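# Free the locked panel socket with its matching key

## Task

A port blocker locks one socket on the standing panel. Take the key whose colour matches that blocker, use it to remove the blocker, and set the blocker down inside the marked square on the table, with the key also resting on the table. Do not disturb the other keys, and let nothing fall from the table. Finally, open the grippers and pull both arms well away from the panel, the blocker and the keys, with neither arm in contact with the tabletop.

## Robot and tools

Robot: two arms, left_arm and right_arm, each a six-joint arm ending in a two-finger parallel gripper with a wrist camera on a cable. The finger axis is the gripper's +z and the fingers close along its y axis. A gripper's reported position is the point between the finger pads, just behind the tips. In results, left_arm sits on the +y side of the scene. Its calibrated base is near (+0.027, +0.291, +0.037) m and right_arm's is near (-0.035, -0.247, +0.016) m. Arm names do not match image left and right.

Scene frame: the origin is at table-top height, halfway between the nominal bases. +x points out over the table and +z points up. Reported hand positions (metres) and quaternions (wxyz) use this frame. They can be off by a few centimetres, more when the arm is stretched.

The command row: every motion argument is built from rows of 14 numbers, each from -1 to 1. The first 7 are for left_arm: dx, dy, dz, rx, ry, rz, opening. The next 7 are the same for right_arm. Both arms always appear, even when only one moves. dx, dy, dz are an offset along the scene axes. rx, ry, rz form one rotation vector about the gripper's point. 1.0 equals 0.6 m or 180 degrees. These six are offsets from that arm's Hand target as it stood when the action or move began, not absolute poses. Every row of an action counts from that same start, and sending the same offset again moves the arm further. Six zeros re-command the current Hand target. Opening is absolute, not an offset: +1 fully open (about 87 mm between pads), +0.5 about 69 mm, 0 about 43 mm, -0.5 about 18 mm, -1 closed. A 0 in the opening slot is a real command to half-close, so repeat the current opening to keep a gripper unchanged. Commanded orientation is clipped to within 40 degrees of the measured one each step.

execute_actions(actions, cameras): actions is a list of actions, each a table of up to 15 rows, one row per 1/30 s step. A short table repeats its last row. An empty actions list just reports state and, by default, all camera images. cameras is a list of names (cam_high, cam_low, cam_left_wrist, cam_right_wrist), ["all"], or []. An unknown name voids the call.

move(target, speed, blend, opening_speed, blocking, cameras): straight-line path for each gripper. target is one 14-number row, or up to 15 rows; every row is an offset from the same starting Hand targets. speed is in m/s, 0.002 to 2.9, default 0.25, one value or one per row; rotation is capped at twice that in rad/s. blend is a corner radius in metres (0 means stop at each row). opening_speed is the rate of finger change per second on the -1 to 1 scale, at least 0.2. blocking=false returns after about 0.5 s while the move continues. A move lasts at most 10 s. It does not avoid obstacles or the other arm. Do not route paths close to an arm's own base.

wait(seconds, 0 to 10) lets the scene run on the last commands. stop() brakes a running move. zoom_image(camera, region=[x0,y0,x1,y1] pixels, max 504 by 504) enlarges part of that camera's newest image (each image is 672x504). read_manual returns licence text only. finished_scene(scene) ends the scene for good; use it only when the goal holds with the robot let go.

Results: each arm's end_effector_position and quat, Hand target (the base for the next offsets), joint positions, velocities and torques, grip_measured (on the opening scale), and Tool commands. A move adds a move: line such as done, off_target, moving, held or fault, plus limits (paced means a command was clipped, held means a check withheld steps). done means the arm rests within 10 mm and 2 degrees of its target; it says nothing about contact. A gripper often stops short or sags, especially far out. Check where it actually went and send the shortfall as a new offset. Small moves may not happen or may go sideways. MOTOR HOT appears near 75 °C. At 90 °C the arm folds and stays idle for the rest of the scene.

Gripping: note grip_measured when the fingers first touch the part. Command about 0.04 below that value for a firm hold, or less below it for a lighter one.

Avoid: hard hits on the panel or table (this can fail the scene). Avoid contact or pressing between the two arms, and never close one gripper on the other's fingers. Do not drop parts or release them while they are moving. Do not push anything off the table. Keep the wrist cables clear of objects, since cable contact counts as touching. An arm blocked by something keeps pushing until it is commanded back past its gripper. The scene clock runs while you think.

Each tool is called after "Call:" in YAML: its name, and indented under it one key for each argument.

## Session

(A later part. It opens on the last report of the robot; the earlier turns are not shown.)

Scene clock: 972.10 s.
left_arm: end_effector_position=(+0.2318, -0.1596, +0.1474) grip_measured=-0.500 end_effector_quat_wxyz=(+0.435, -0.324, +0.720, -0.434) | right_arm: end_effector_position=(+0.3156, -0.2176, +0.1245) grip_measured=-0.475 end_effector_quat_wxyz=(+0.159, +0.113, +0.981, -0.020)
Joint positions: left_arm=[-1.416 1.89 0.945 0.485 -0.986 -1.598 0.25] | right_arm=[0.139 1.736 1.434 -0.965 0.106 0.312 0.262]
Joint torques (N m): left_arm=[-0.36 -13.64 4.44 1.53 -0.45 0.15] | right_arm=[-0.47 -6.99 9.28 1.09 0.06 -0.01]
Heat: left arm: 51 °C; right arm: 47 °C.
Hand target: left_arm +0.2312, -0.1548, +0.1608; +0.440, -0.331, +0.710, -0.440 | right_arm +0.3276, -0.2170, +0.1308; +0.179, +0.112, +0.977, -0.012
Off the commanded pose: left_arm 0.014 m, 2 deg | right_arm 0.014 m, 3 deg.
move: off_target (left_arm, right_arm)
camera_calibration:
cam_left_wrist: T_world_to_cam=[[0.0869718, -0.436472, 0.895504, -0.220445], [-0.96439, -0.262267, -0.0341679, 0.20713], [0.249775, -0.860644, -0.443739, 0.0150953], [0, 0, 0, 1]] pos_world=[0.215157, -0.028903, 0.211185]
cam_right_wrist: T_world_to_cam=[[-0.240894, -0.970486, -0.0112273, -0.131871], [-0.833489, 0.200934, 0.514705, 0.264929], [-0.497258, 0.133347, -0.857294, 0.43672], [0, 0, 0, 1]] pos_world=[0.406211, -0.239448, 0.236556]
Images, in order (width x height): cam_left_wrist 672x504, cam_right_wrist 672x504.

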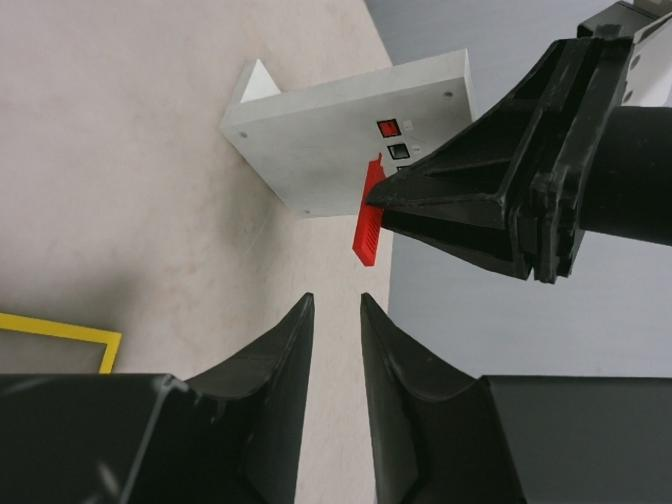

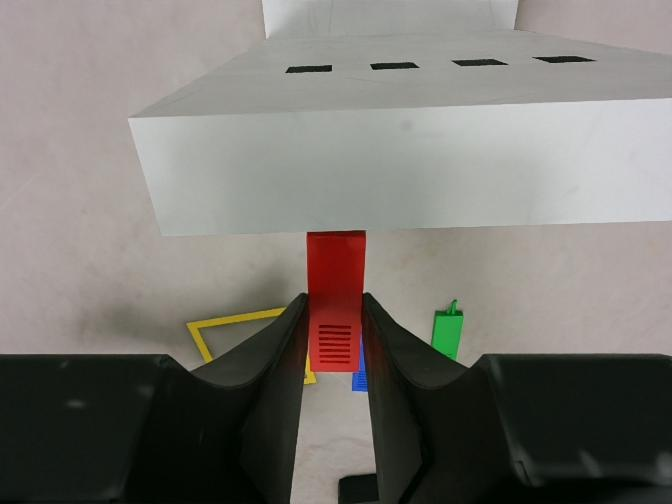

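Call:
move:
  target: [0,0,0,0,0,0,-0.5, 0.0178,0.0035,0.0083,-0.0019,-0.0081,0.0078,-0.6]
  speed: 0.05
  cameras: ["cam_left_wrist","cam_right_wrist"]

Call:
zoom_image:
  camera: "cam_left_wrist"
  region: [350, 110, 430, 190]

Call:
zoom_image:
  camera: "cam_right_wrist"
  region: [240, 20, 440, 270]

Scene clock: 1073.07 s.
left_arm: end_effector_position=(+0.2318, -0.1596, +0.1474) grip_measured=-0.500 end_effector_quat_wxyz=(+0.435, -0.324, +0.720, -0.434) | right_arm: end_effector_position=(+0.3224, -0.2177, +0.1258) grip_measured=-0.475 end_effector_quat_wxyz=(+0.166, +0.103, +0.981, -0.020)
Joint positions: left_arm=[-1.416 1.89 0.945 0.485 -0.986 -1.598 0.25] | right_arm=[0.139 1.748 1.451 -0.955 0.106 0.291 0.262]
Joint torques (N m): left_arm=[-0.38 -13.61 4.62 1.54 -0.41 0.15] | right_arm=[-0.02 -6.8 10.92 1.09 0.1 0]
Heat: left arm: 55 °C; right arm: 52 °C.
Hand target: left_arm +0.2312, -0.1548, +0.1608; +0.440, -0.331, +0.710, -0.440 | right_arm +0.3383, -0.2149, +0.1358; +0.192, +0.099, +0.976, -0.011
Off the commanded pose: left_arm 0.014 m, 2 deg | right_arm 0.019 m, 3 deg.
move: off_target (left_arm, right_arm)
camera_calibration:
cam_left_wrist: T_world_to_cam=[[0.0869718, -0.436472, 0.895504, -0.220445], [-0.96439, -0.262267, -0.0341679, 0.20713], [0.249775, -0.860644, -0.443739, 0.0150953], [0, 0, 0, 1]] pos_world=[0.215157, -0.028903, 0.211185]
cam_right_wrist: T_world_to_cam=[[-0.221601, -0.975088, -0.00980918, -0.137724], [-0.844043, 0.186762, 0.502704, 0.271774], [-0.488349, 0.119679, -0.864403, 0.43628], [0, 0, 0, 1]] pos_world=[0.411926, -0.237264, 0.239149]
Images, in order (width x height): cam_left_wrist 672x504, cam_right_wrist 672x504.

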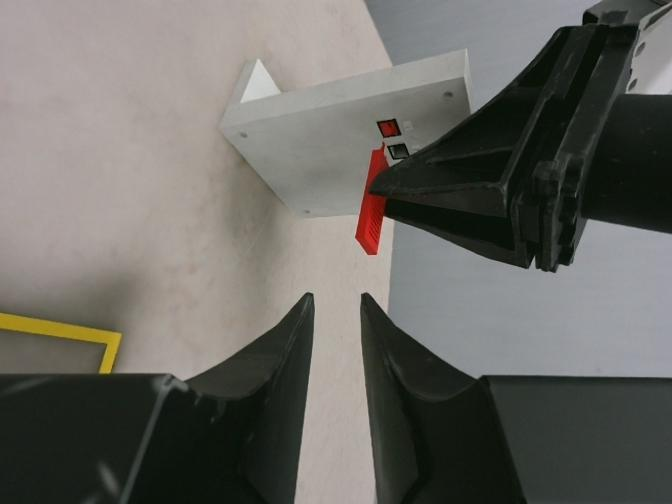

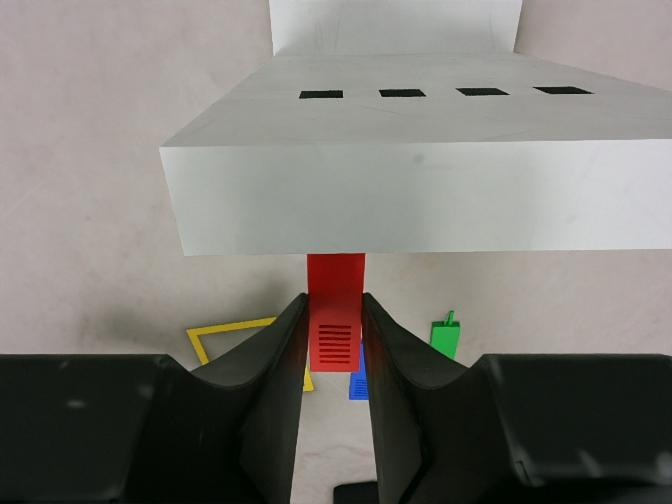

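Scaled by 6.300.

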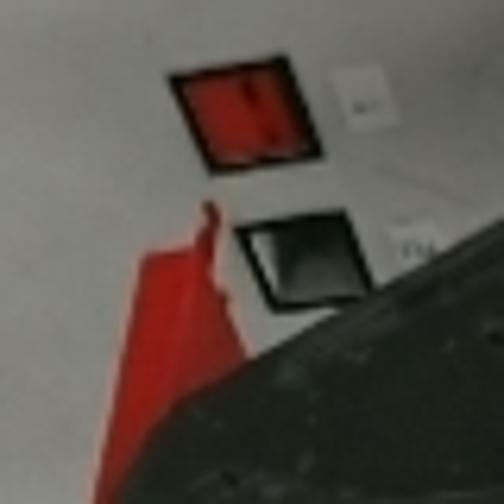

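Scaled by 2.016.

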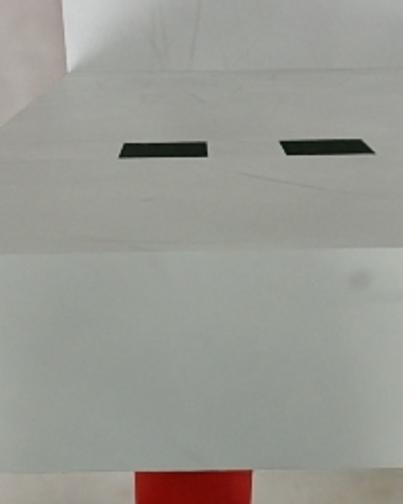

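Call:
move:
  target: [0,0,0,0,0,0,-0.5, 0.0017,0.0082,0.01,-0.001,-0.0043,0.0022,-0.6]
  speed: 0.05
  cameras: ["cam_left_wrist","cam_right_wrist"]

Call:
zoom_image:
  camera: "cam_left_wrist"
  region: [350, 110, 430, 190]

Call:
zoom_image:
  camera: "cam_right_wrist"
  region: [240, 20, 440, 270]

Scene clock: 1117.90 s.
left_arm: end_effector_position=(+0.2318, -0.1596, +0.1474) grip_measured=-0.500 end_effector_quat_wxyz=(+0.435, -0.324, +0.720, -0.434) | right_arm: end_effector_position=(+0.3254, -0.2137, +0.1295) grip_measured=-0.475 end_effector_quat_wxyz=(+0.172, +0.098, +0.980, -0.018)
Joint positions: left_arm=[-1.416 1.89 0.945 0.485 -0.986 -1.598 0.25] | right_arm=[0.15 1.748 1.464 -0.955 0.106 0.291 0.262]
Joint torques (N m): left_arm=[-0.42 -13.72 4.6 1.54 -0.41 0.14] | right_arm=[0.61 -7.58 11.17 1.07 0.1 0.02]
Heat: left arm: 57 °C; right arm: 55 °C.
Hand target: left_arm +0.2312, -0.1548, +0.1608; +0.440, -0.331, +0.710, -0.440 | right_arm +0.3393, -0.2099, +0.1417; +0.199, +0.096, +0.975, -0.011
Off the commanded pose: left_arm 0.014 m, 2 deg | right_arm 0.019 m, 3 deg.
move: off_target (left_arm, right_arm)
camera_calibration:
cam_left_wrist: T_world_to_cam=[[0.0869718, -0.436472, 0.895504, -0.220445], [-0.96439, -0.262267, -0.0341679, 0.20713], [0.249775, -0.860644, -0.443739, 0.0150953], [0, 0, 0, 1]] pos_world=[0.215157, -0.028903, 0.211185]
cam_right_wrist: T_world_to_cam=[[-0.211062, -0.977377, -0.0136739, -0.136568], [-0.852197, 0.177142, 0.492322, 0.273585], [-0.478762, 0.115563, -0.870306, 0.437206], [0, 0, 0, 1]] pos_world=[0.413642, -0.232467, 0.243943]
Images, in order (width x height): cam_left_wrist 672x504, cam_right_wrist 672x504.

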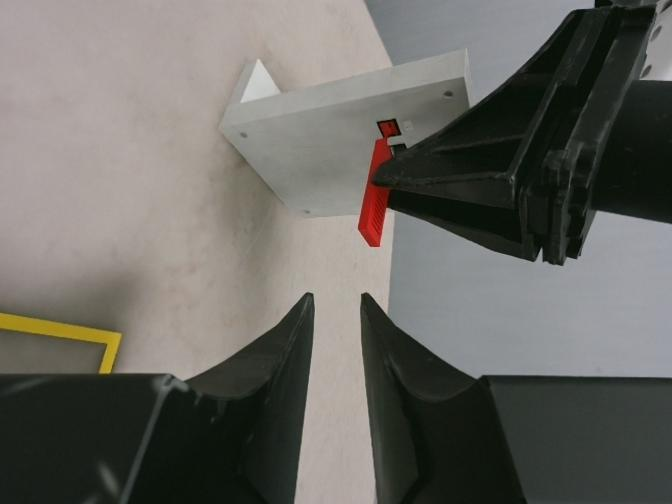

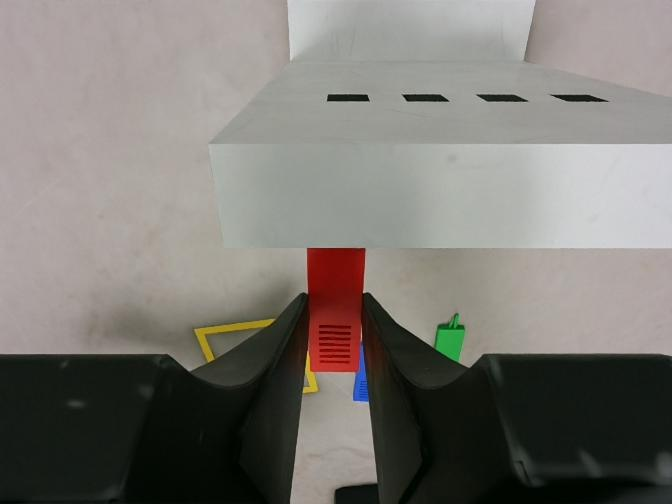

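Scaled by 6.300.

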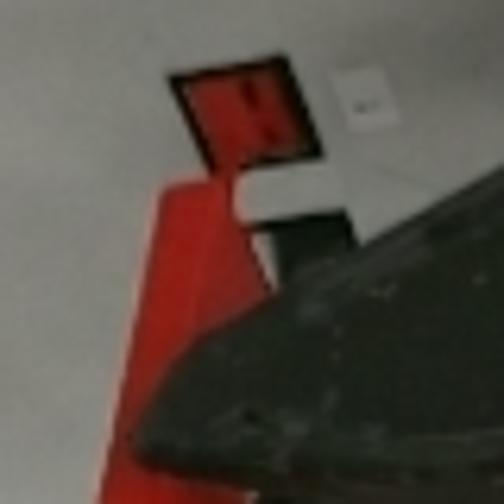

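Scaled by 2.016.

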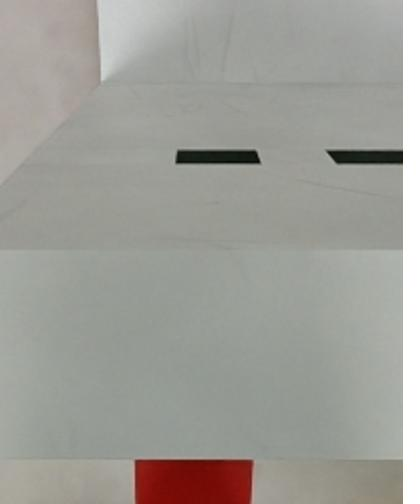

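Call:
zoom_image:
  camera: "cam_left_wrist"
  region: [370, 115, 410, 155]

Scaled by 12.600.

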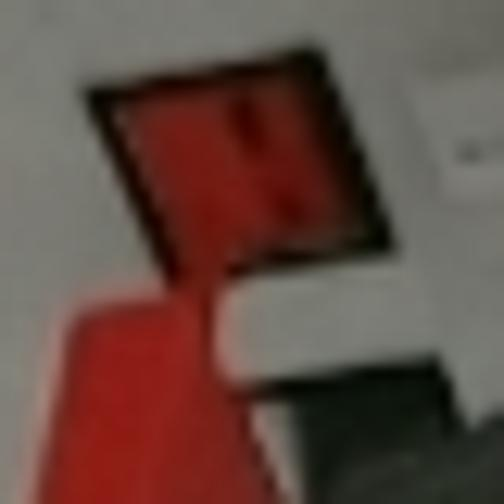

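Call:
wait:
  seconds: 0
  cameras: ["cam_left_wrist","cam_right_wrist"]

Call:
zoom_image:
  camera: "cam_left_wrist"
  region: [370, 115, 410, 155]

Call:
zoom_image:
  camera: "cam_right_wrist"
  region: [240, 20, 440, 270]

Scene clock: 1166.80 s.
left_arm: end_effector_position=(+0.2318, -0.1596, +0.1474) grip_measured=-0.500 end_effector_quat_wxyz=(+0.435, -0.324, +0.720, -0.434) | right_arm: end_effector_position=(+0.3254, -0.2137, +0.1295) grip_measured=-0.475 end_effector_quat_wxyz=(+0.172, +0.098, +0.980, -0.018)
Joint positions: left_arm=[-1.416 1.89 0.945 0.485 -0.986 -1.598 0.25] | right_arm=[0.15 1.748 1.464 -0.955 0.106 0.291 0.262]
Joint torques (N m): left_arm=[-0.34 -13.67 4.53 1.52 -0.45 0.14] | right_arm=[0.5 -7.41 11.1 1.15 0.09 -0.01]
Heat: left arm: 58 °C; right arm: 53 °C.
Hand target: left_arm +0.2312, -0.1548, +0.1608; +0.440, -0.331, +0.710, -0.440 | right_arm +0.3393, -0.2099, +0.1417; +0.199, +0.096, +0.975, -0.011
Tool commands: left_gripper/opening=-0.5 right_gripper/opening=-0.6
Off the commanded pose: left_arm 0.014 m, 2 deg | right_arm 0.019 m, 3 deg.
camera_calibration:
cam_left_wrist: T_world_to_cam=[[0.0869718, -0.436472, 0.895504, -0.220445], [-0.96439, -0.262267, -0.0341679, 0.20713], [0.249775, -0.860644, -0.443739, 0.0150953], [0, 0, 0, 1]] pos_world=[0.215157, -0.028903, 0.211185]
cam_right_wrist: T_world_to_cam=[[-0.211062, -0.977377, -0.0136739, -0.136568], [-0.852197, 0.177142, 0.492322, 0.273585], [-0.478762, 0.115563, -0.870306, 0.437206], [0, 0, 0, 1]] pos_world=[0.413642, -0.232467, 0.243943]
Images, in order (width x height): cam_left_wrist 672x504, cam_right_wrist 672x504.

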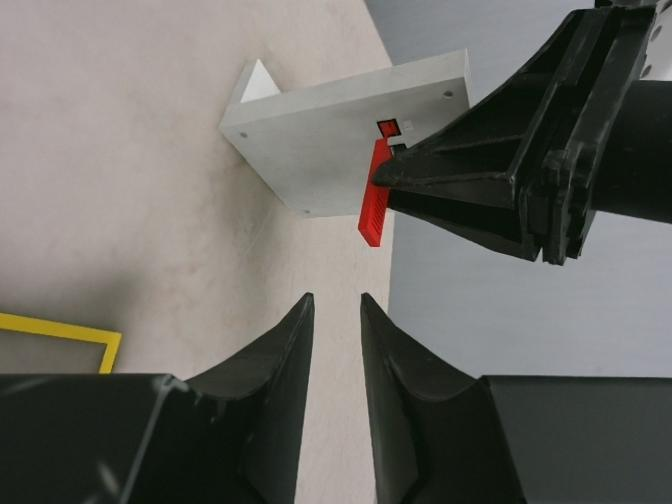

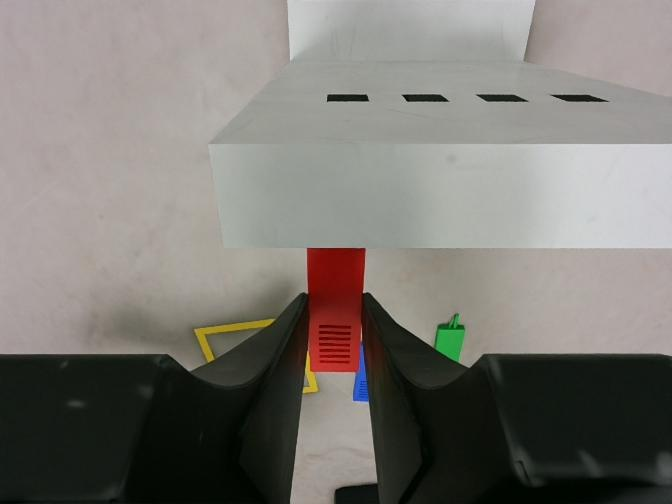

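Scaled by 12.600.

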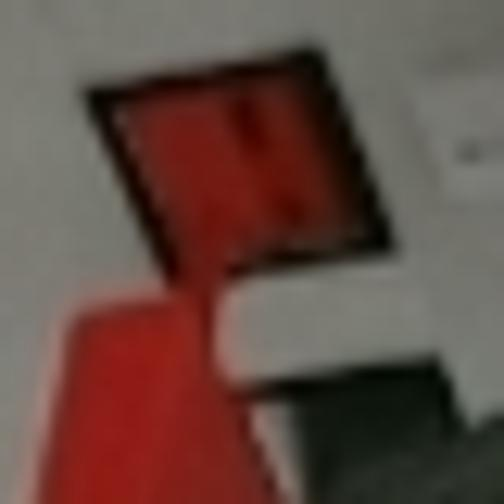

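Scaled by 2.016.

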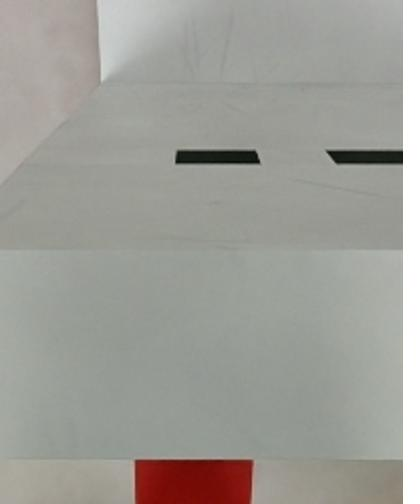

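Call:
zoom_image:
  camera: "cam_right_wrist"
  region: [200, 130, 360, 260]

Call:
zoom_image:
  camera: "cam_right_wrist"
  region: [560, 60, 672, 260]

Scaled by 3.150.

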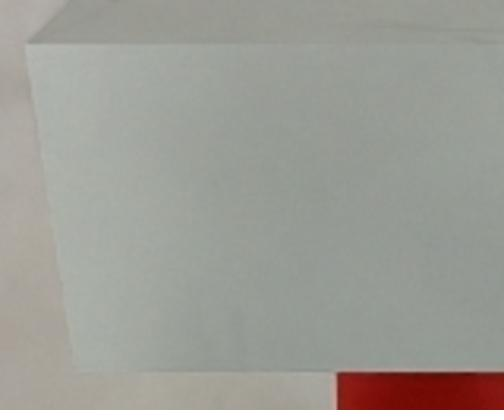

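Scaled by 2.520.

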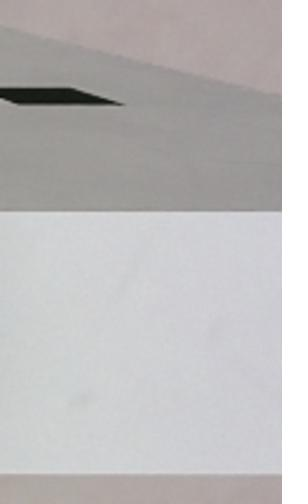

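Call:
move:
  target: [0,0,0,0,0,0,-0.5, -0.0018,-0.009,0,0,0,0,-0.6]
  speed: 0.05
  cameras: ["cam_left_wrist","cam_right_wrist"]

Call:
zoom_image:
  camera: "cam_left_wrist"
  region: [370, 115, 410, 155]

Call:
zoom_image:
  camera: "cam_right_wrist"
  region: [200, 80, 380, 260]

Scene clock: 1236.10 s.
left_arm: end_effector_position=(+0.2318, -0.1596, +0.1474) grip_measured=-0.500 end_effector_quat_wxyz=(+0.435, -0.324, +0.720, -0.434) | right_arm: end_effector_position=(+0.3254, -0.2152, +0.1295) grip_measured=-0.475 end_effector_quat_wxyz=(+0.172, +0.096, +0.980, -0.019)
Joint positions: left_arm=[-1.416 1.89 0.945 0.485 -0.986 -1.598 0.25] | right_arm=[0.146 1.748 1.464 -0.955 0.106 0.284 0.262]
Joint torques (N m): left_arm=[-0.47 -13.46 4.55 1.54 -0.46 0.13] | right_arm=[-0.69 -8.27 10.22 1.16 0.08 -0.03]
Heat: left arm: 60 °C; right arm: 54 °C.
Hand target: left_arm +0.2312, -0.1548, +0.1608; +0.440, -0.331, +0.710, -0.440 | right_arm +0.3382, -0.2153, +0.1417; +0.199, +0.096, +0.975, -0.011
Off the commanded pose: left_arm 0.014 m, 2 deg | right_arm 0.018 m, 3 deg.
move: off_target (left_arm, right_arm)
camera_calibration:
cam_left_wrist: T_world_to_cam=[[0.0869718, -0.436472, 0.895504, -0.220445], [-0.96439, -0.262267, -0.0341679, 0.20713], [0.249775, -0.860644, -0.443739, 0.0150953], [0, 0, 0, 1]] pos_world=[0.215157, -0.028903, 0.211185]
cam_right_wrist: T_world_to_cam=[[-0.207718, -0.978125, -0.0111615, -0.139582], [-0.852545, 0.175431, 0.492333, 0.273657], [-0.479605, 0.111782, -0.870336, 0.436879], [0, 0, 0, 1]] pos_world=[0.41384, -0.233372, 0.243943]
Images, in order (width x height): cam_left_wrist 672x504, cam_right_wrist 672x504.

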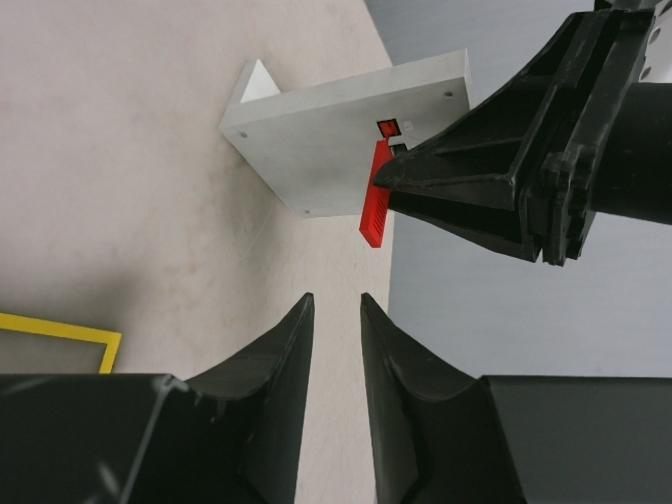

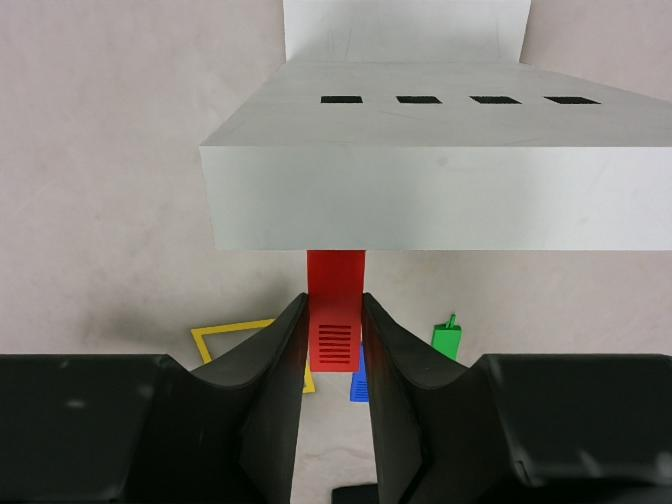

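Scaled by 12.600.

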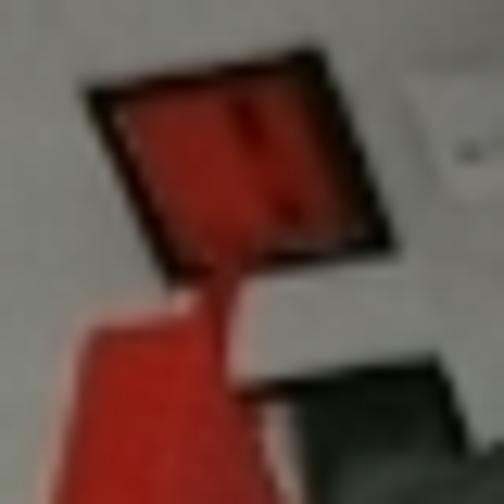

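Scaled by 2.800.

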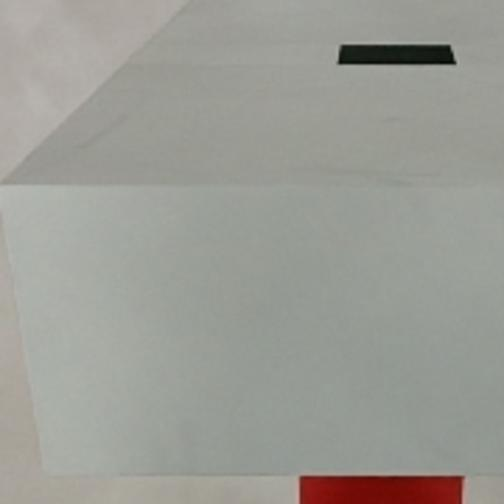

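Call:
move:
  target: [0,0,0,0,0,0,-0.5, 0.0065,-0.0032,0.0,0,0,0,-0.6]
  speed: 0.04
  cameras: ["cam_left_wrist","cam_right_wrist"]

Call:
zoom_image:
  camera: "cam_left_wrist"
  region: [370, 115, 410, 155]

Call:
zoom_image:
  camera: "cam_right_wrist"
  region: [200, 80, 380, 260]

Scene clock: 1260.73 s.
left_arm: end_effector_position=(+0.2318, -0.1596, +0.1474) grip_measured=-0.500 end_effector_quat_wxyz=(+0.435, -0.324, +0.720, -0.434) | right_arm: end_effector_position=(+0.3276, -0.2177, +0.1314) grip_measured=-0.475 end_effector_quat_wxyz=(+0.175, +0.096, +0.980, -0.020)
Joint positions: left_arm=[-1.416 1.89 0.945 0.485 -0.986 -1.598 0.25] | right_arm=[0.139 1.749 1.472 -0.955 0.106 0.277 0.262]
Joint torques (N m): left_arm=[-0.43 -13.63 4.53 1.55 -0.44 0.16] | right_arm=[-0.61 -6.84 10.73 1.1 0.06 -0.01]
Heat: left arm: 60 °C; right arm: 54 °C.
Hand target: left_arm +0.2312, -0.1548, +0.1608; +0.440, -0.331, +0.710, -0.440 | right_arm +0.3420, -0.2173, +0.1416; +0.198, +0.096, +0.975, -0.012
Off the commanded pose: left_arm 0.014 m, 2 deg | right_arm 0.018 m, 3 deg.
move: off_target (left_arm, right_arm)
camera_calibration:
cam_left_wrist: T_world_to_cam=[[0.0869718, -0.436472, 0.895504, -0.220445], [-0.96439, -0.262267, -0.0341679, 0.20713], [0.249775, -0.860644, -0.443739, 0.0150953], [0, 0, 0, 1]] pos_world=[0.215157, -0.028903, 0.211185]
cam_right_wrist: T_world_to_cam=[[-0.208085, -0.97805, -0.0108734, -0.141491], [-0.855539, 0.176609, 0.486686, 0.276999], [-0.474083, 0.110574, -0.87351, 0.438336], [0, 0, 0, 1]] pos_world=[0.415349, -0.235774, 0.24654]
Images, in order (width x height): cam_left_wrist 672x504, cam_right_wrist 672x504.

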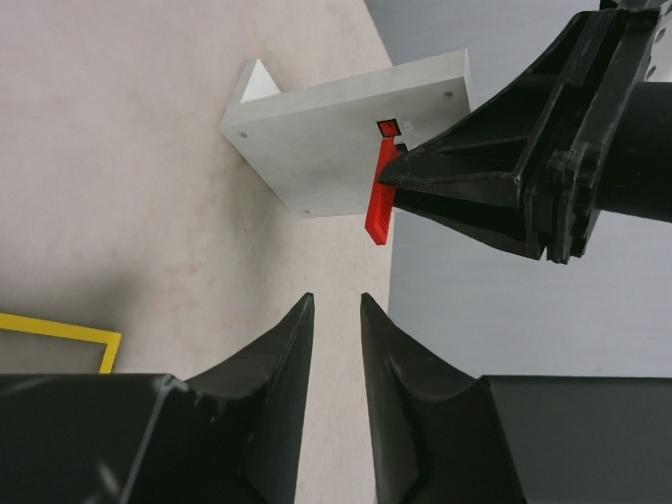

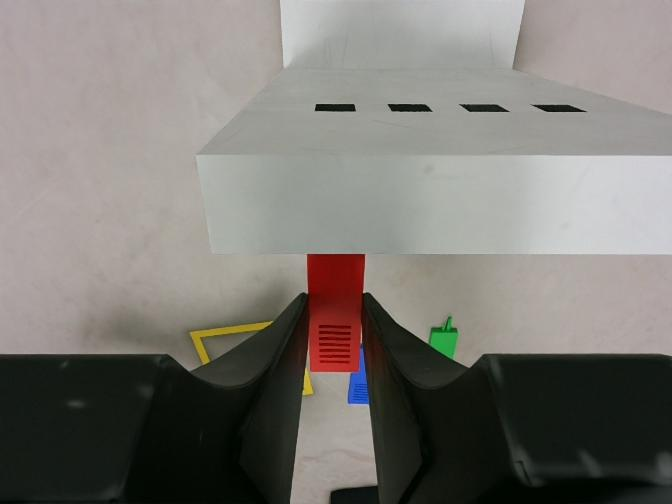

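Scaled by 12.600.

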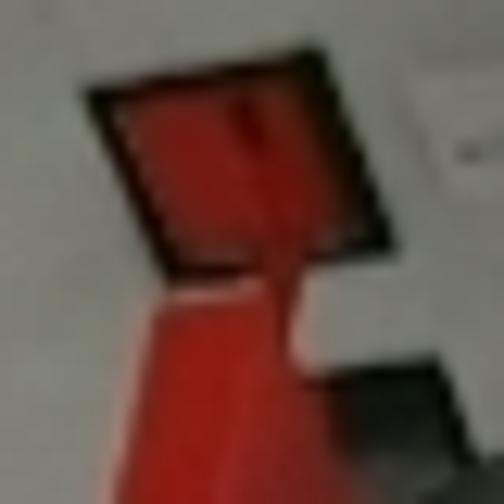

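Scaled by 2.800.

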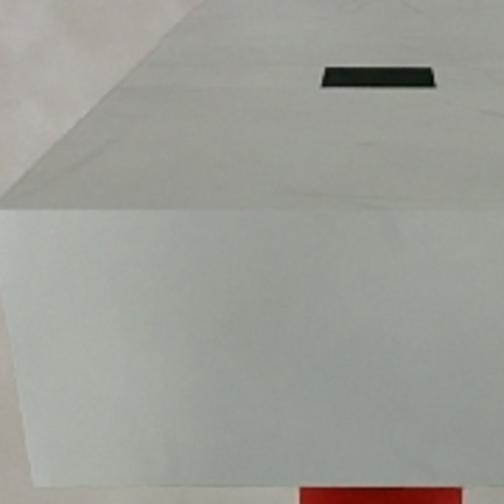

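Call:
move:
  target: [0,0,0,0,0,0,-0.5, 0,0,-0.0075,0.0008,0.0038,0,-0.6]
  speed: 0.04
  cameras: ["cam_left_wrist","cam_right_wrist"]

Call:
zoom_image:
  camera: "cam_left_wrist"
  region: [370, 115, 410, 155]

Call:
zoom_image:
  camera: "cam_right_wrist"
  region: [190, 80, 380, 270]

Scene clock: 1312.13 s.
left_arm: end_effector_position=(+0.2318, -0.1596, +0.1474) grip_measured=-0.500 end_effector_quat_wxyz=(+0.435, -0.324, +0.720, -0.434) | right_arm: end_effector_position=(+0.3276, -0.2172, +0.1271) grip_measured=-0.475 end_effector_quat_wxyz=(+0.169, +0.095, +0.981, -0.019)
Joint positions: left_arm=[-1.416 1.89 0.945 0.485 -0.986 -1.598 0.25] | right_arm=[0.139 1.762 1.472 -0.955 0.102 0.277 0.262]
Joint torques (N m): left_arm=[-0.36 -13.61 4.56 1.53 -0.44 0.19] | right_arm=[-0.57 -7.17 10.71 1.15 0.07 0.01]
Heat: left arm: 62 °C; right arm: 58 °C.
Hand target: left_arm +0.2312, -0.1548, +0.1608; +0.440, -0.331, +0.710, -0.440 | right_arm +0.3420, -0.2172, +0.1371; +0.192, +0.096, +0.977, -0.011
Off the commanded pose: left_arm 0.014 m, 2 deg | right_arm 0.018 m, 3 deg.
move: off_target (left_arm, right_arm)
camera_calibration:
cam_left_wrist: T_world_to_cam=[[0.0869718, -0.436472, 0.895504, -0.220445], [-0.96439, -0.262267, -0.0341679, 0.20713], [0.249775, -0.860644, -0.443739, 0.0150953], [0, 0, 0, 1]] pos_world=[0.215157, -0.028903, 0.211185]
cam_right_wrist: T_world_to_cam=[[-0.206772, -0.978338, -0.0100341, -0.14159], [-0.849481, 0.17443, 0.497952, 0.275064], [-0.485415, 0.111486, -0.867146, 0.437453], [0, 0, 0, 1]] pos_world=[0.416731, -0.235272, 0.240946]
Images, in order (width x height): cam_left_wrist 672x504, cam_right_wrist 672x504.

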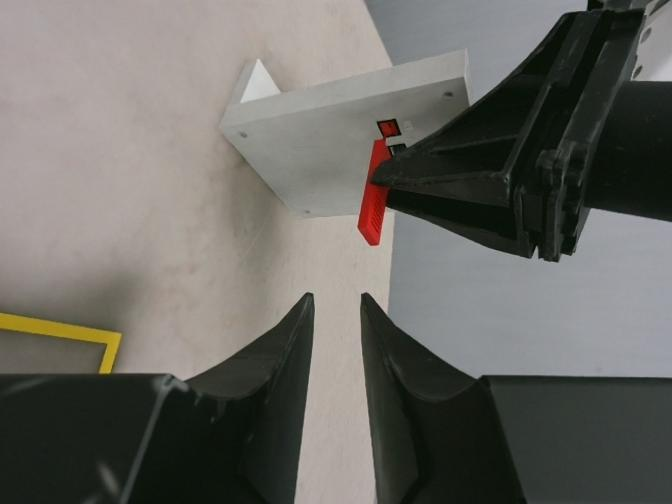

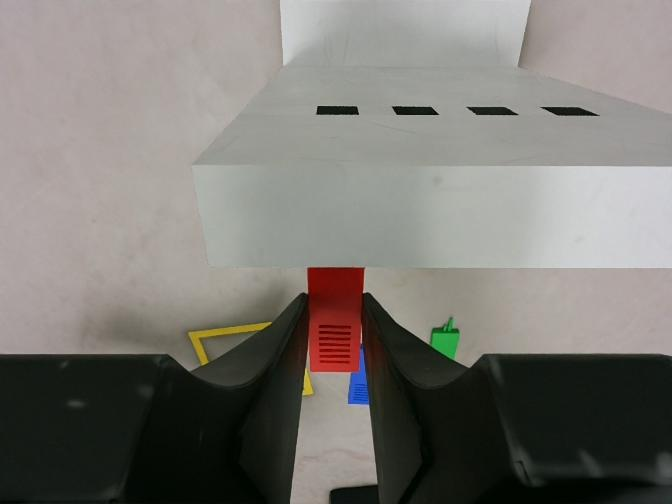

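Scaled by 12.600.

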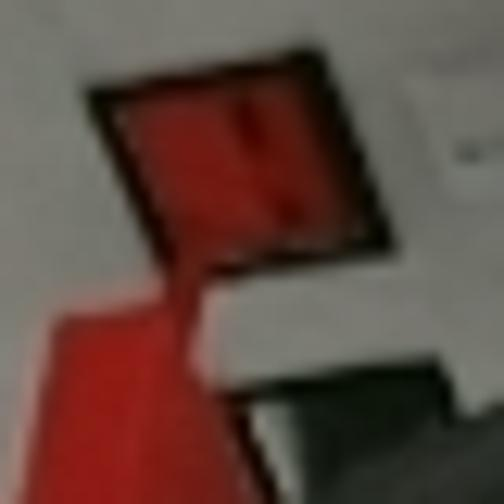

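Scaled by 2.653.

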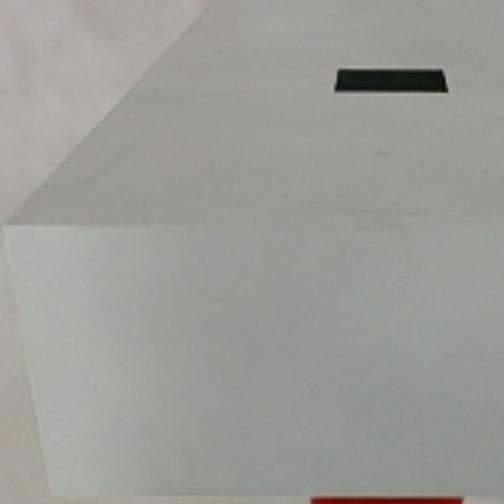

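Call:
move:
  target: [0,0,0,0,0,0,-0.5, 0,0,0.0083,-0.0008,-0.0042,0,-0.6]
  speed: 0.04
  cameras: ["cam_left_wrist","cam_right_wrist"]

Call:
zoom_image:
  camera: "cam_left_wrist"
  region: [370, 115, 410, 155]

Call:
zoom_image:
  camera: "cam_right_wrist"
  region: [190, 80, 380, 270]

Scene clock: 1332.10 s.
left_arm: end_effector_position=(+0.2318, -0.1596, +0.1474) grip_measured=-0.500 end_effector_quat_wxyz=(+0.435, -0.324, +0.720, -0.434) | right_arm: end_effector_position=(+0.3276, -0.2172, +0.1271) grip_measured=-0.475 end_effector_quat_wxyz=(+0.169, +0.095, +0.981, -0.019)
Joint positions: left_arm=[-1.416 1.89 0.945 0.485 -0.986 -1.598 0.25] | right_arm=[0.139 1.762 1.472 -0.955 0.102 0.277 0.262]
Joint torques (N m): left_arm=[-0.42 -13.63 4.53 1.53 -0.46 0.16] | right_arm=[-0.39 -8.36 10.96 1.06 0.05 -0.05]
Heat: left arm: 62 °C; right arm: 58 °C.
Hand target: left_arm +0.2312, -0.1548, +0.1608; +0.440, -0.331, +0.710, -0.440 | right_arm +0.3420, -0.2173, +0.1421; +0.199, +0.096, +0.975, -0.011
Off the commanded pose: left_arm 0.014 m, 2 deg | right_arm 0.021 m, 4 deg.
move: off_target (left_arm, right_arm)
camera_calibration:
cam_left_wrist: T_world_to_cam=[[0.0869718, -0.436472, 0.895504, -0.220445], [-0.96439, -0.262267, -0.0341679, 0.20713], [0.249775, -0.860644, -0.443739, 0.0150953], [0, 0, 0, 1]] pos_world=[0.215157, -0.028903, 0.211185]
cam_right_wrist: T_world_to_cam=[[-0.206772, -0.978338, -0.0100341, -0.14159], [-0.849481, 0.17443, 0.497952, 0.275064], [-0.485415, 0.111486, -0.867146, 0.437453], [0, 0, 0, 1]] pos_world=[0.416731, -0.235272, 0.240946]
Images, in order (width x height): cam_left_wrist 672x504, cam_right_wrist 672x504.

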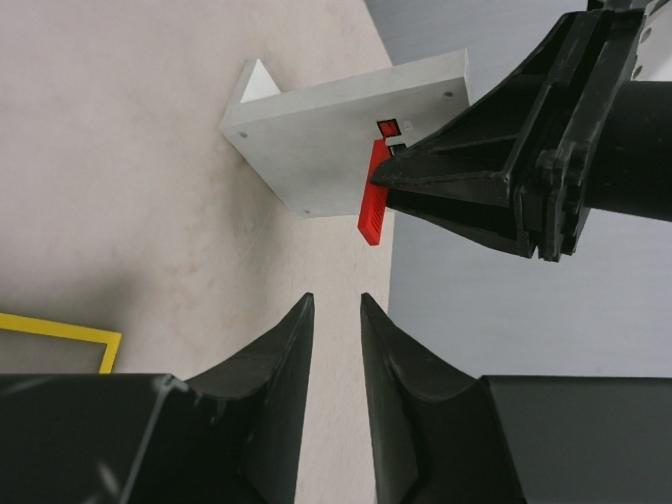

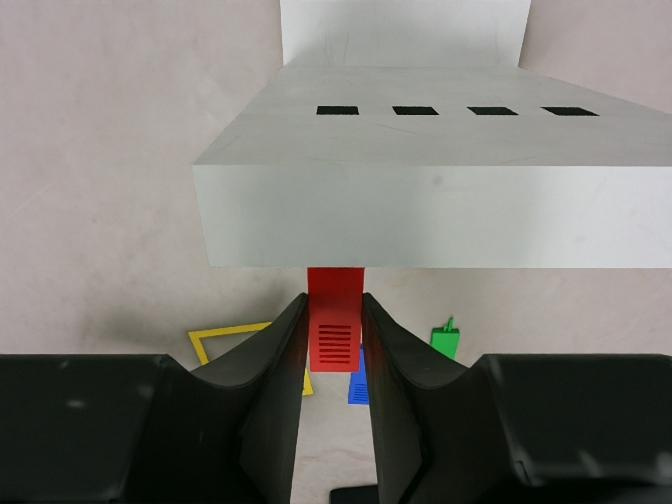

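Scaled by 12.600.

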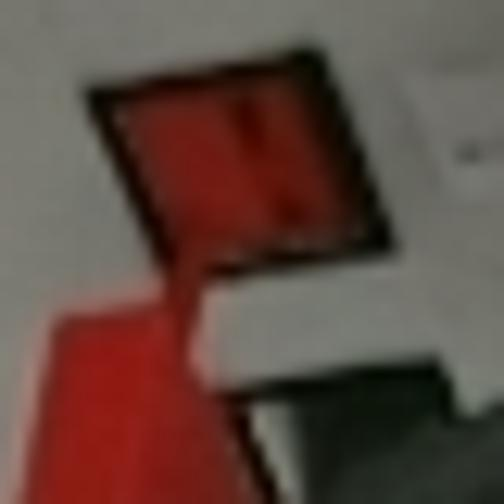

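Scaled by 2.653.

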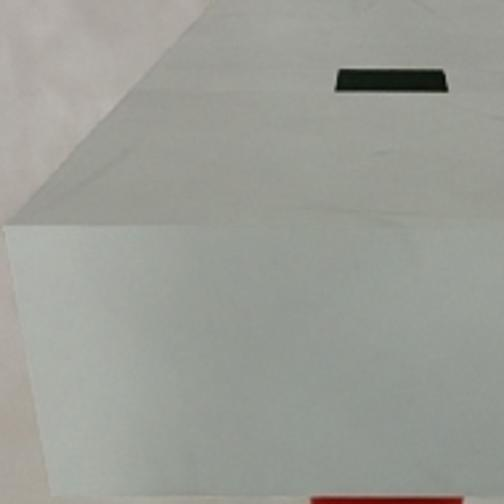

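Call:
move:
  target: [0,0,0,0,0,0,-0.5, 0,0,0.0075,-0.0008,-0.0042,0,-0.6]
  speed: 0.04
  cameras: ["cam_left_wrist","cam_right_wrist"]

Call:
zoom_image:
  camera: "cam_left_wrist"
  region: [370, 115, 410, 155]

Call:
zoom_image:
  camera: "cam_right_wrist"
  region: [190, 80, 380, 270]

Scene clock: 1356.43 s.
left_arm: end_effector_position=(+0.2318, -0.1596, +0.1474) grip_measured=-0.500 end_effector_quat_wxyz=(+0.435, -0.324, +0.720, -0.434) | right_arm: end_effector_position=(+0.3276, -0.2172, +0.1271) grip_measured=-0.475 end_effector_quat_wxyz=(+0.169, +0.095, +0.981, -0.019)
Joint positions: left_arm=[-1.416 1.89 0.945 0.485 -0.986 -1.598 0.25] | right_arm=[0.139 1.762 1.472 -0.955 0.102 0.277 0.262]
Joint torques (N m): left_arm=[-0.39 -13.59 4.44 1.53 -0.45 0.11] | right_arm=[-0.16 -9.55 10.82 1.14 0.18 0.03]
Heat: left arm: 63 °C; right arm: 59 °C.
Hand target: left_arm +0.2312, -0.1548, +0.1608; +0.440, -0.331, +0.710, -0.440 | right_arm +0.3420, -0.2173, +0.1466; +0.206, +0.096, +0.974, -0.012
Off the commanded pose: left_arm 0.014 m, 2 deg | right_arm 0.024 m, 4 deg.
move: off_target (left_arm, right_arm)
camera_calibration:
cam_left_wrist: T_world_to_cam=[[0.0869718, -0.436472, 0.895504, -0.220445], [-0.96439, -0.262267, -0.0341679, 0.20713], [0.249775, -0.860644, -0.443739, 0.0150953], [0, 0, 0, 1]] pos_world=[0.215157, -0.028903, 0.211185]
cam_right_wrist: T_world_to_cam=[[-0.206772, -0.978338, -0.0100341, -0.14159], [-0.849481, 0.17443, 0.497952, 0.275064], [-0.485415, 0.111486, -0.867146, 0.437453], [0, 0, 0, 1]] pos_world=[0.416731, -0.235272, 0.240946]
Images, in order (width x height): cam_left_wrist 672x504, cam_right_wrist 672x504.

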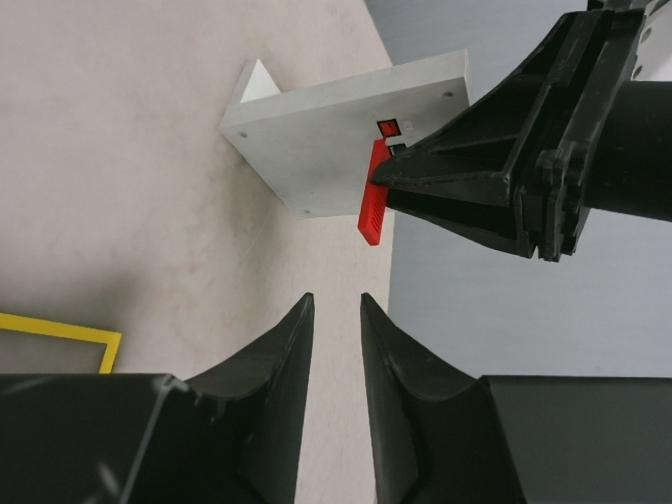

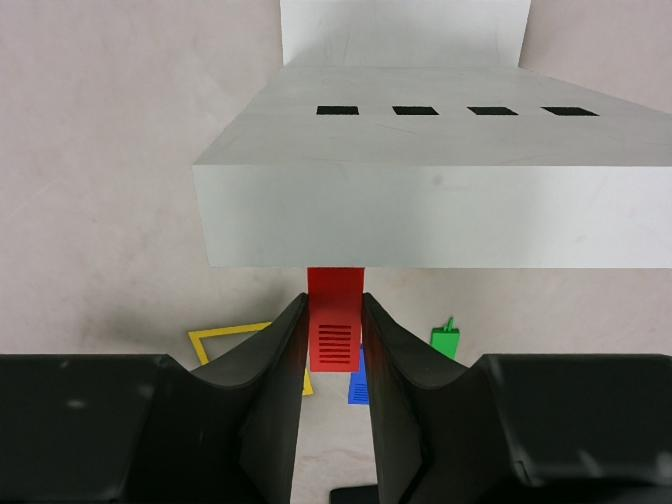

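Scaled by 12.600.

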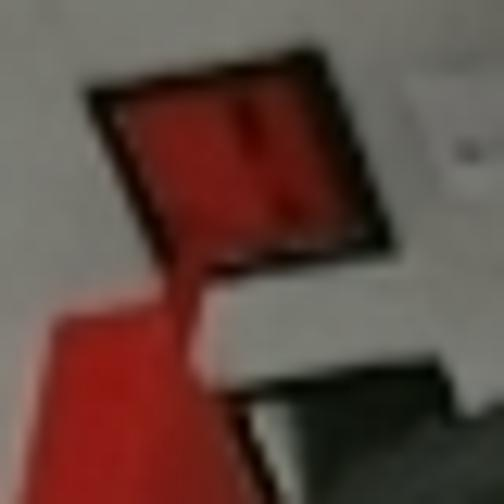

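Scaled by 2.653.

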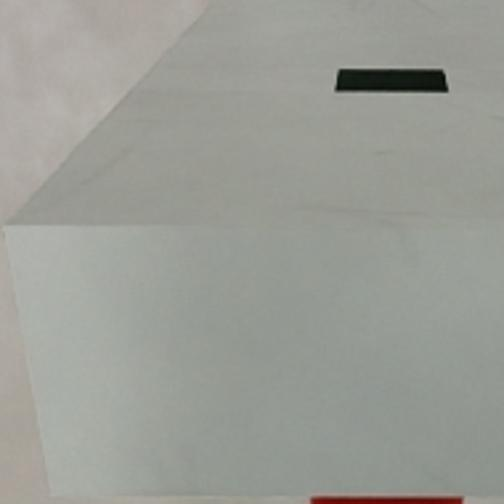

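Call:
move:
  target: [0,0,0,0,0,0,-0.5, 0.0046,-0.0009,0.0057,-0.0007,-0.0034,0,-0.6]
  speed: 0.04
  cameras: ["cam_left_wrist","cam_right_wrist"]

Call:
zoom_image:
  camera: "cam_left_wrist"
  region: [370, 115, 410, 155]

Call:
zoom_image:
  camera: "cam_right_wrist"
  region: [190, 80, 380, 270]

Scene clock: 1373.50 s.
left_arm: end_effector_position=(+0.2318, -0.1596, +0.1474) grip_measured=-0.500 end_effector_quat_wxyz=(+0.435, -0.324, +0.720, -0.434) | right_arm: end_effector_position=(+0.3306, -0.2169, +0.1306) grip_measured=-0.475 end_effector_quat_wxyz=(+0.174, +0.095, +0.980, -0.018)
Joint positions: left_arm=[-1.416 1.89 0.945 0.485 -0.986 -1.598 0.25] | right_arm=[0.139 1.762 1.484 -0.955 0.102 0.276 0.262]
Joint torques (N m): left_arm=[-0.36 -13.5 4.46 1.52 -0.45 0.13] | right_arm=[-0.35 -9.5 10.69 1.17 0.12 -0.04]
Heat: left arm: 63 °C; right arm: 59 °C.
Hand target: left_arm +0.2312, -0.1548, +0.1608; +0.440, -0.331, +0.710, -0.440 | right_arm +0.3449, -0.2178, +0.1501; +0.211, +0.096, +0.973, -0.013
Off the commanded pose: left_arm 0.014 m, 2 deg | right_arm 0.024 m, 4 deg.
move: off_target (left_arm, right_arm)
camera_calibration:
cam_left_wrist: T_world_to_cam=[[0.0869718, -0.436472, 0.895504, -0.220445], [-0.96439, -0.262267, -0.0341679, 0.20713], [0.249775, -0.860644, -0.443739, 0.0150953], [0, 0, 0, 1]] pos_world=[0.215157, -0.028903, 0.211185]
cam_right_wrist: T_world_to_cam=[[-0.205923, -0.978476, -0.0134176, -0.14053], [-0.855383, 0.173324, 0.488137, 0.278953], [-0.475305, 0.111996, -0.872664, 0.439452], [0, 0, 0, 1]] pos_world=[0.418547, -0.235071, 0.245441]
Images, in order (width x height): cam_left_wrist 672x504, cam_right_wrist 672x504.

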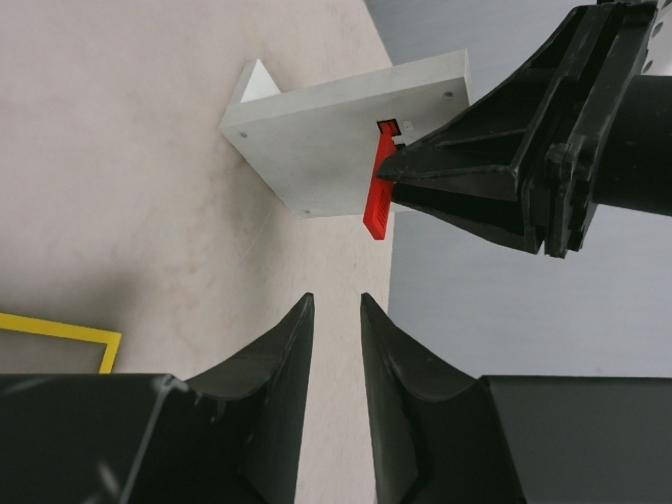

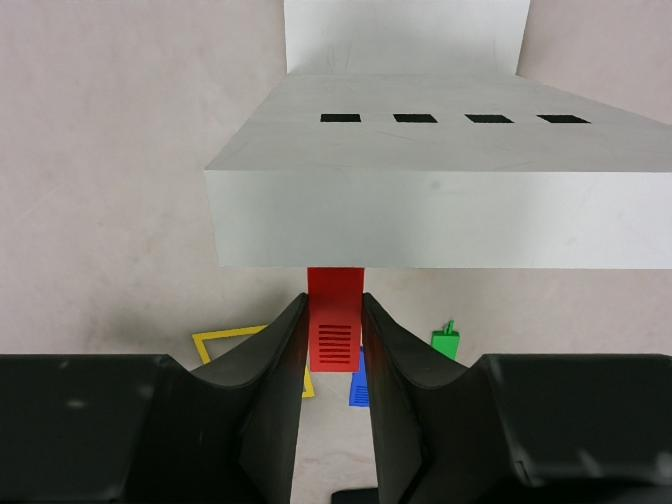

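Scaled by 12.600.

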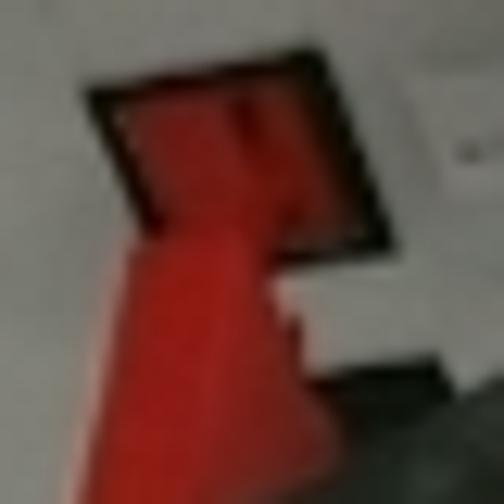

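Scaled by 2.653.

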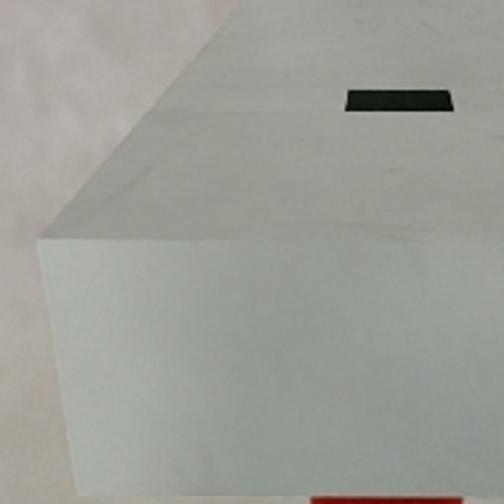

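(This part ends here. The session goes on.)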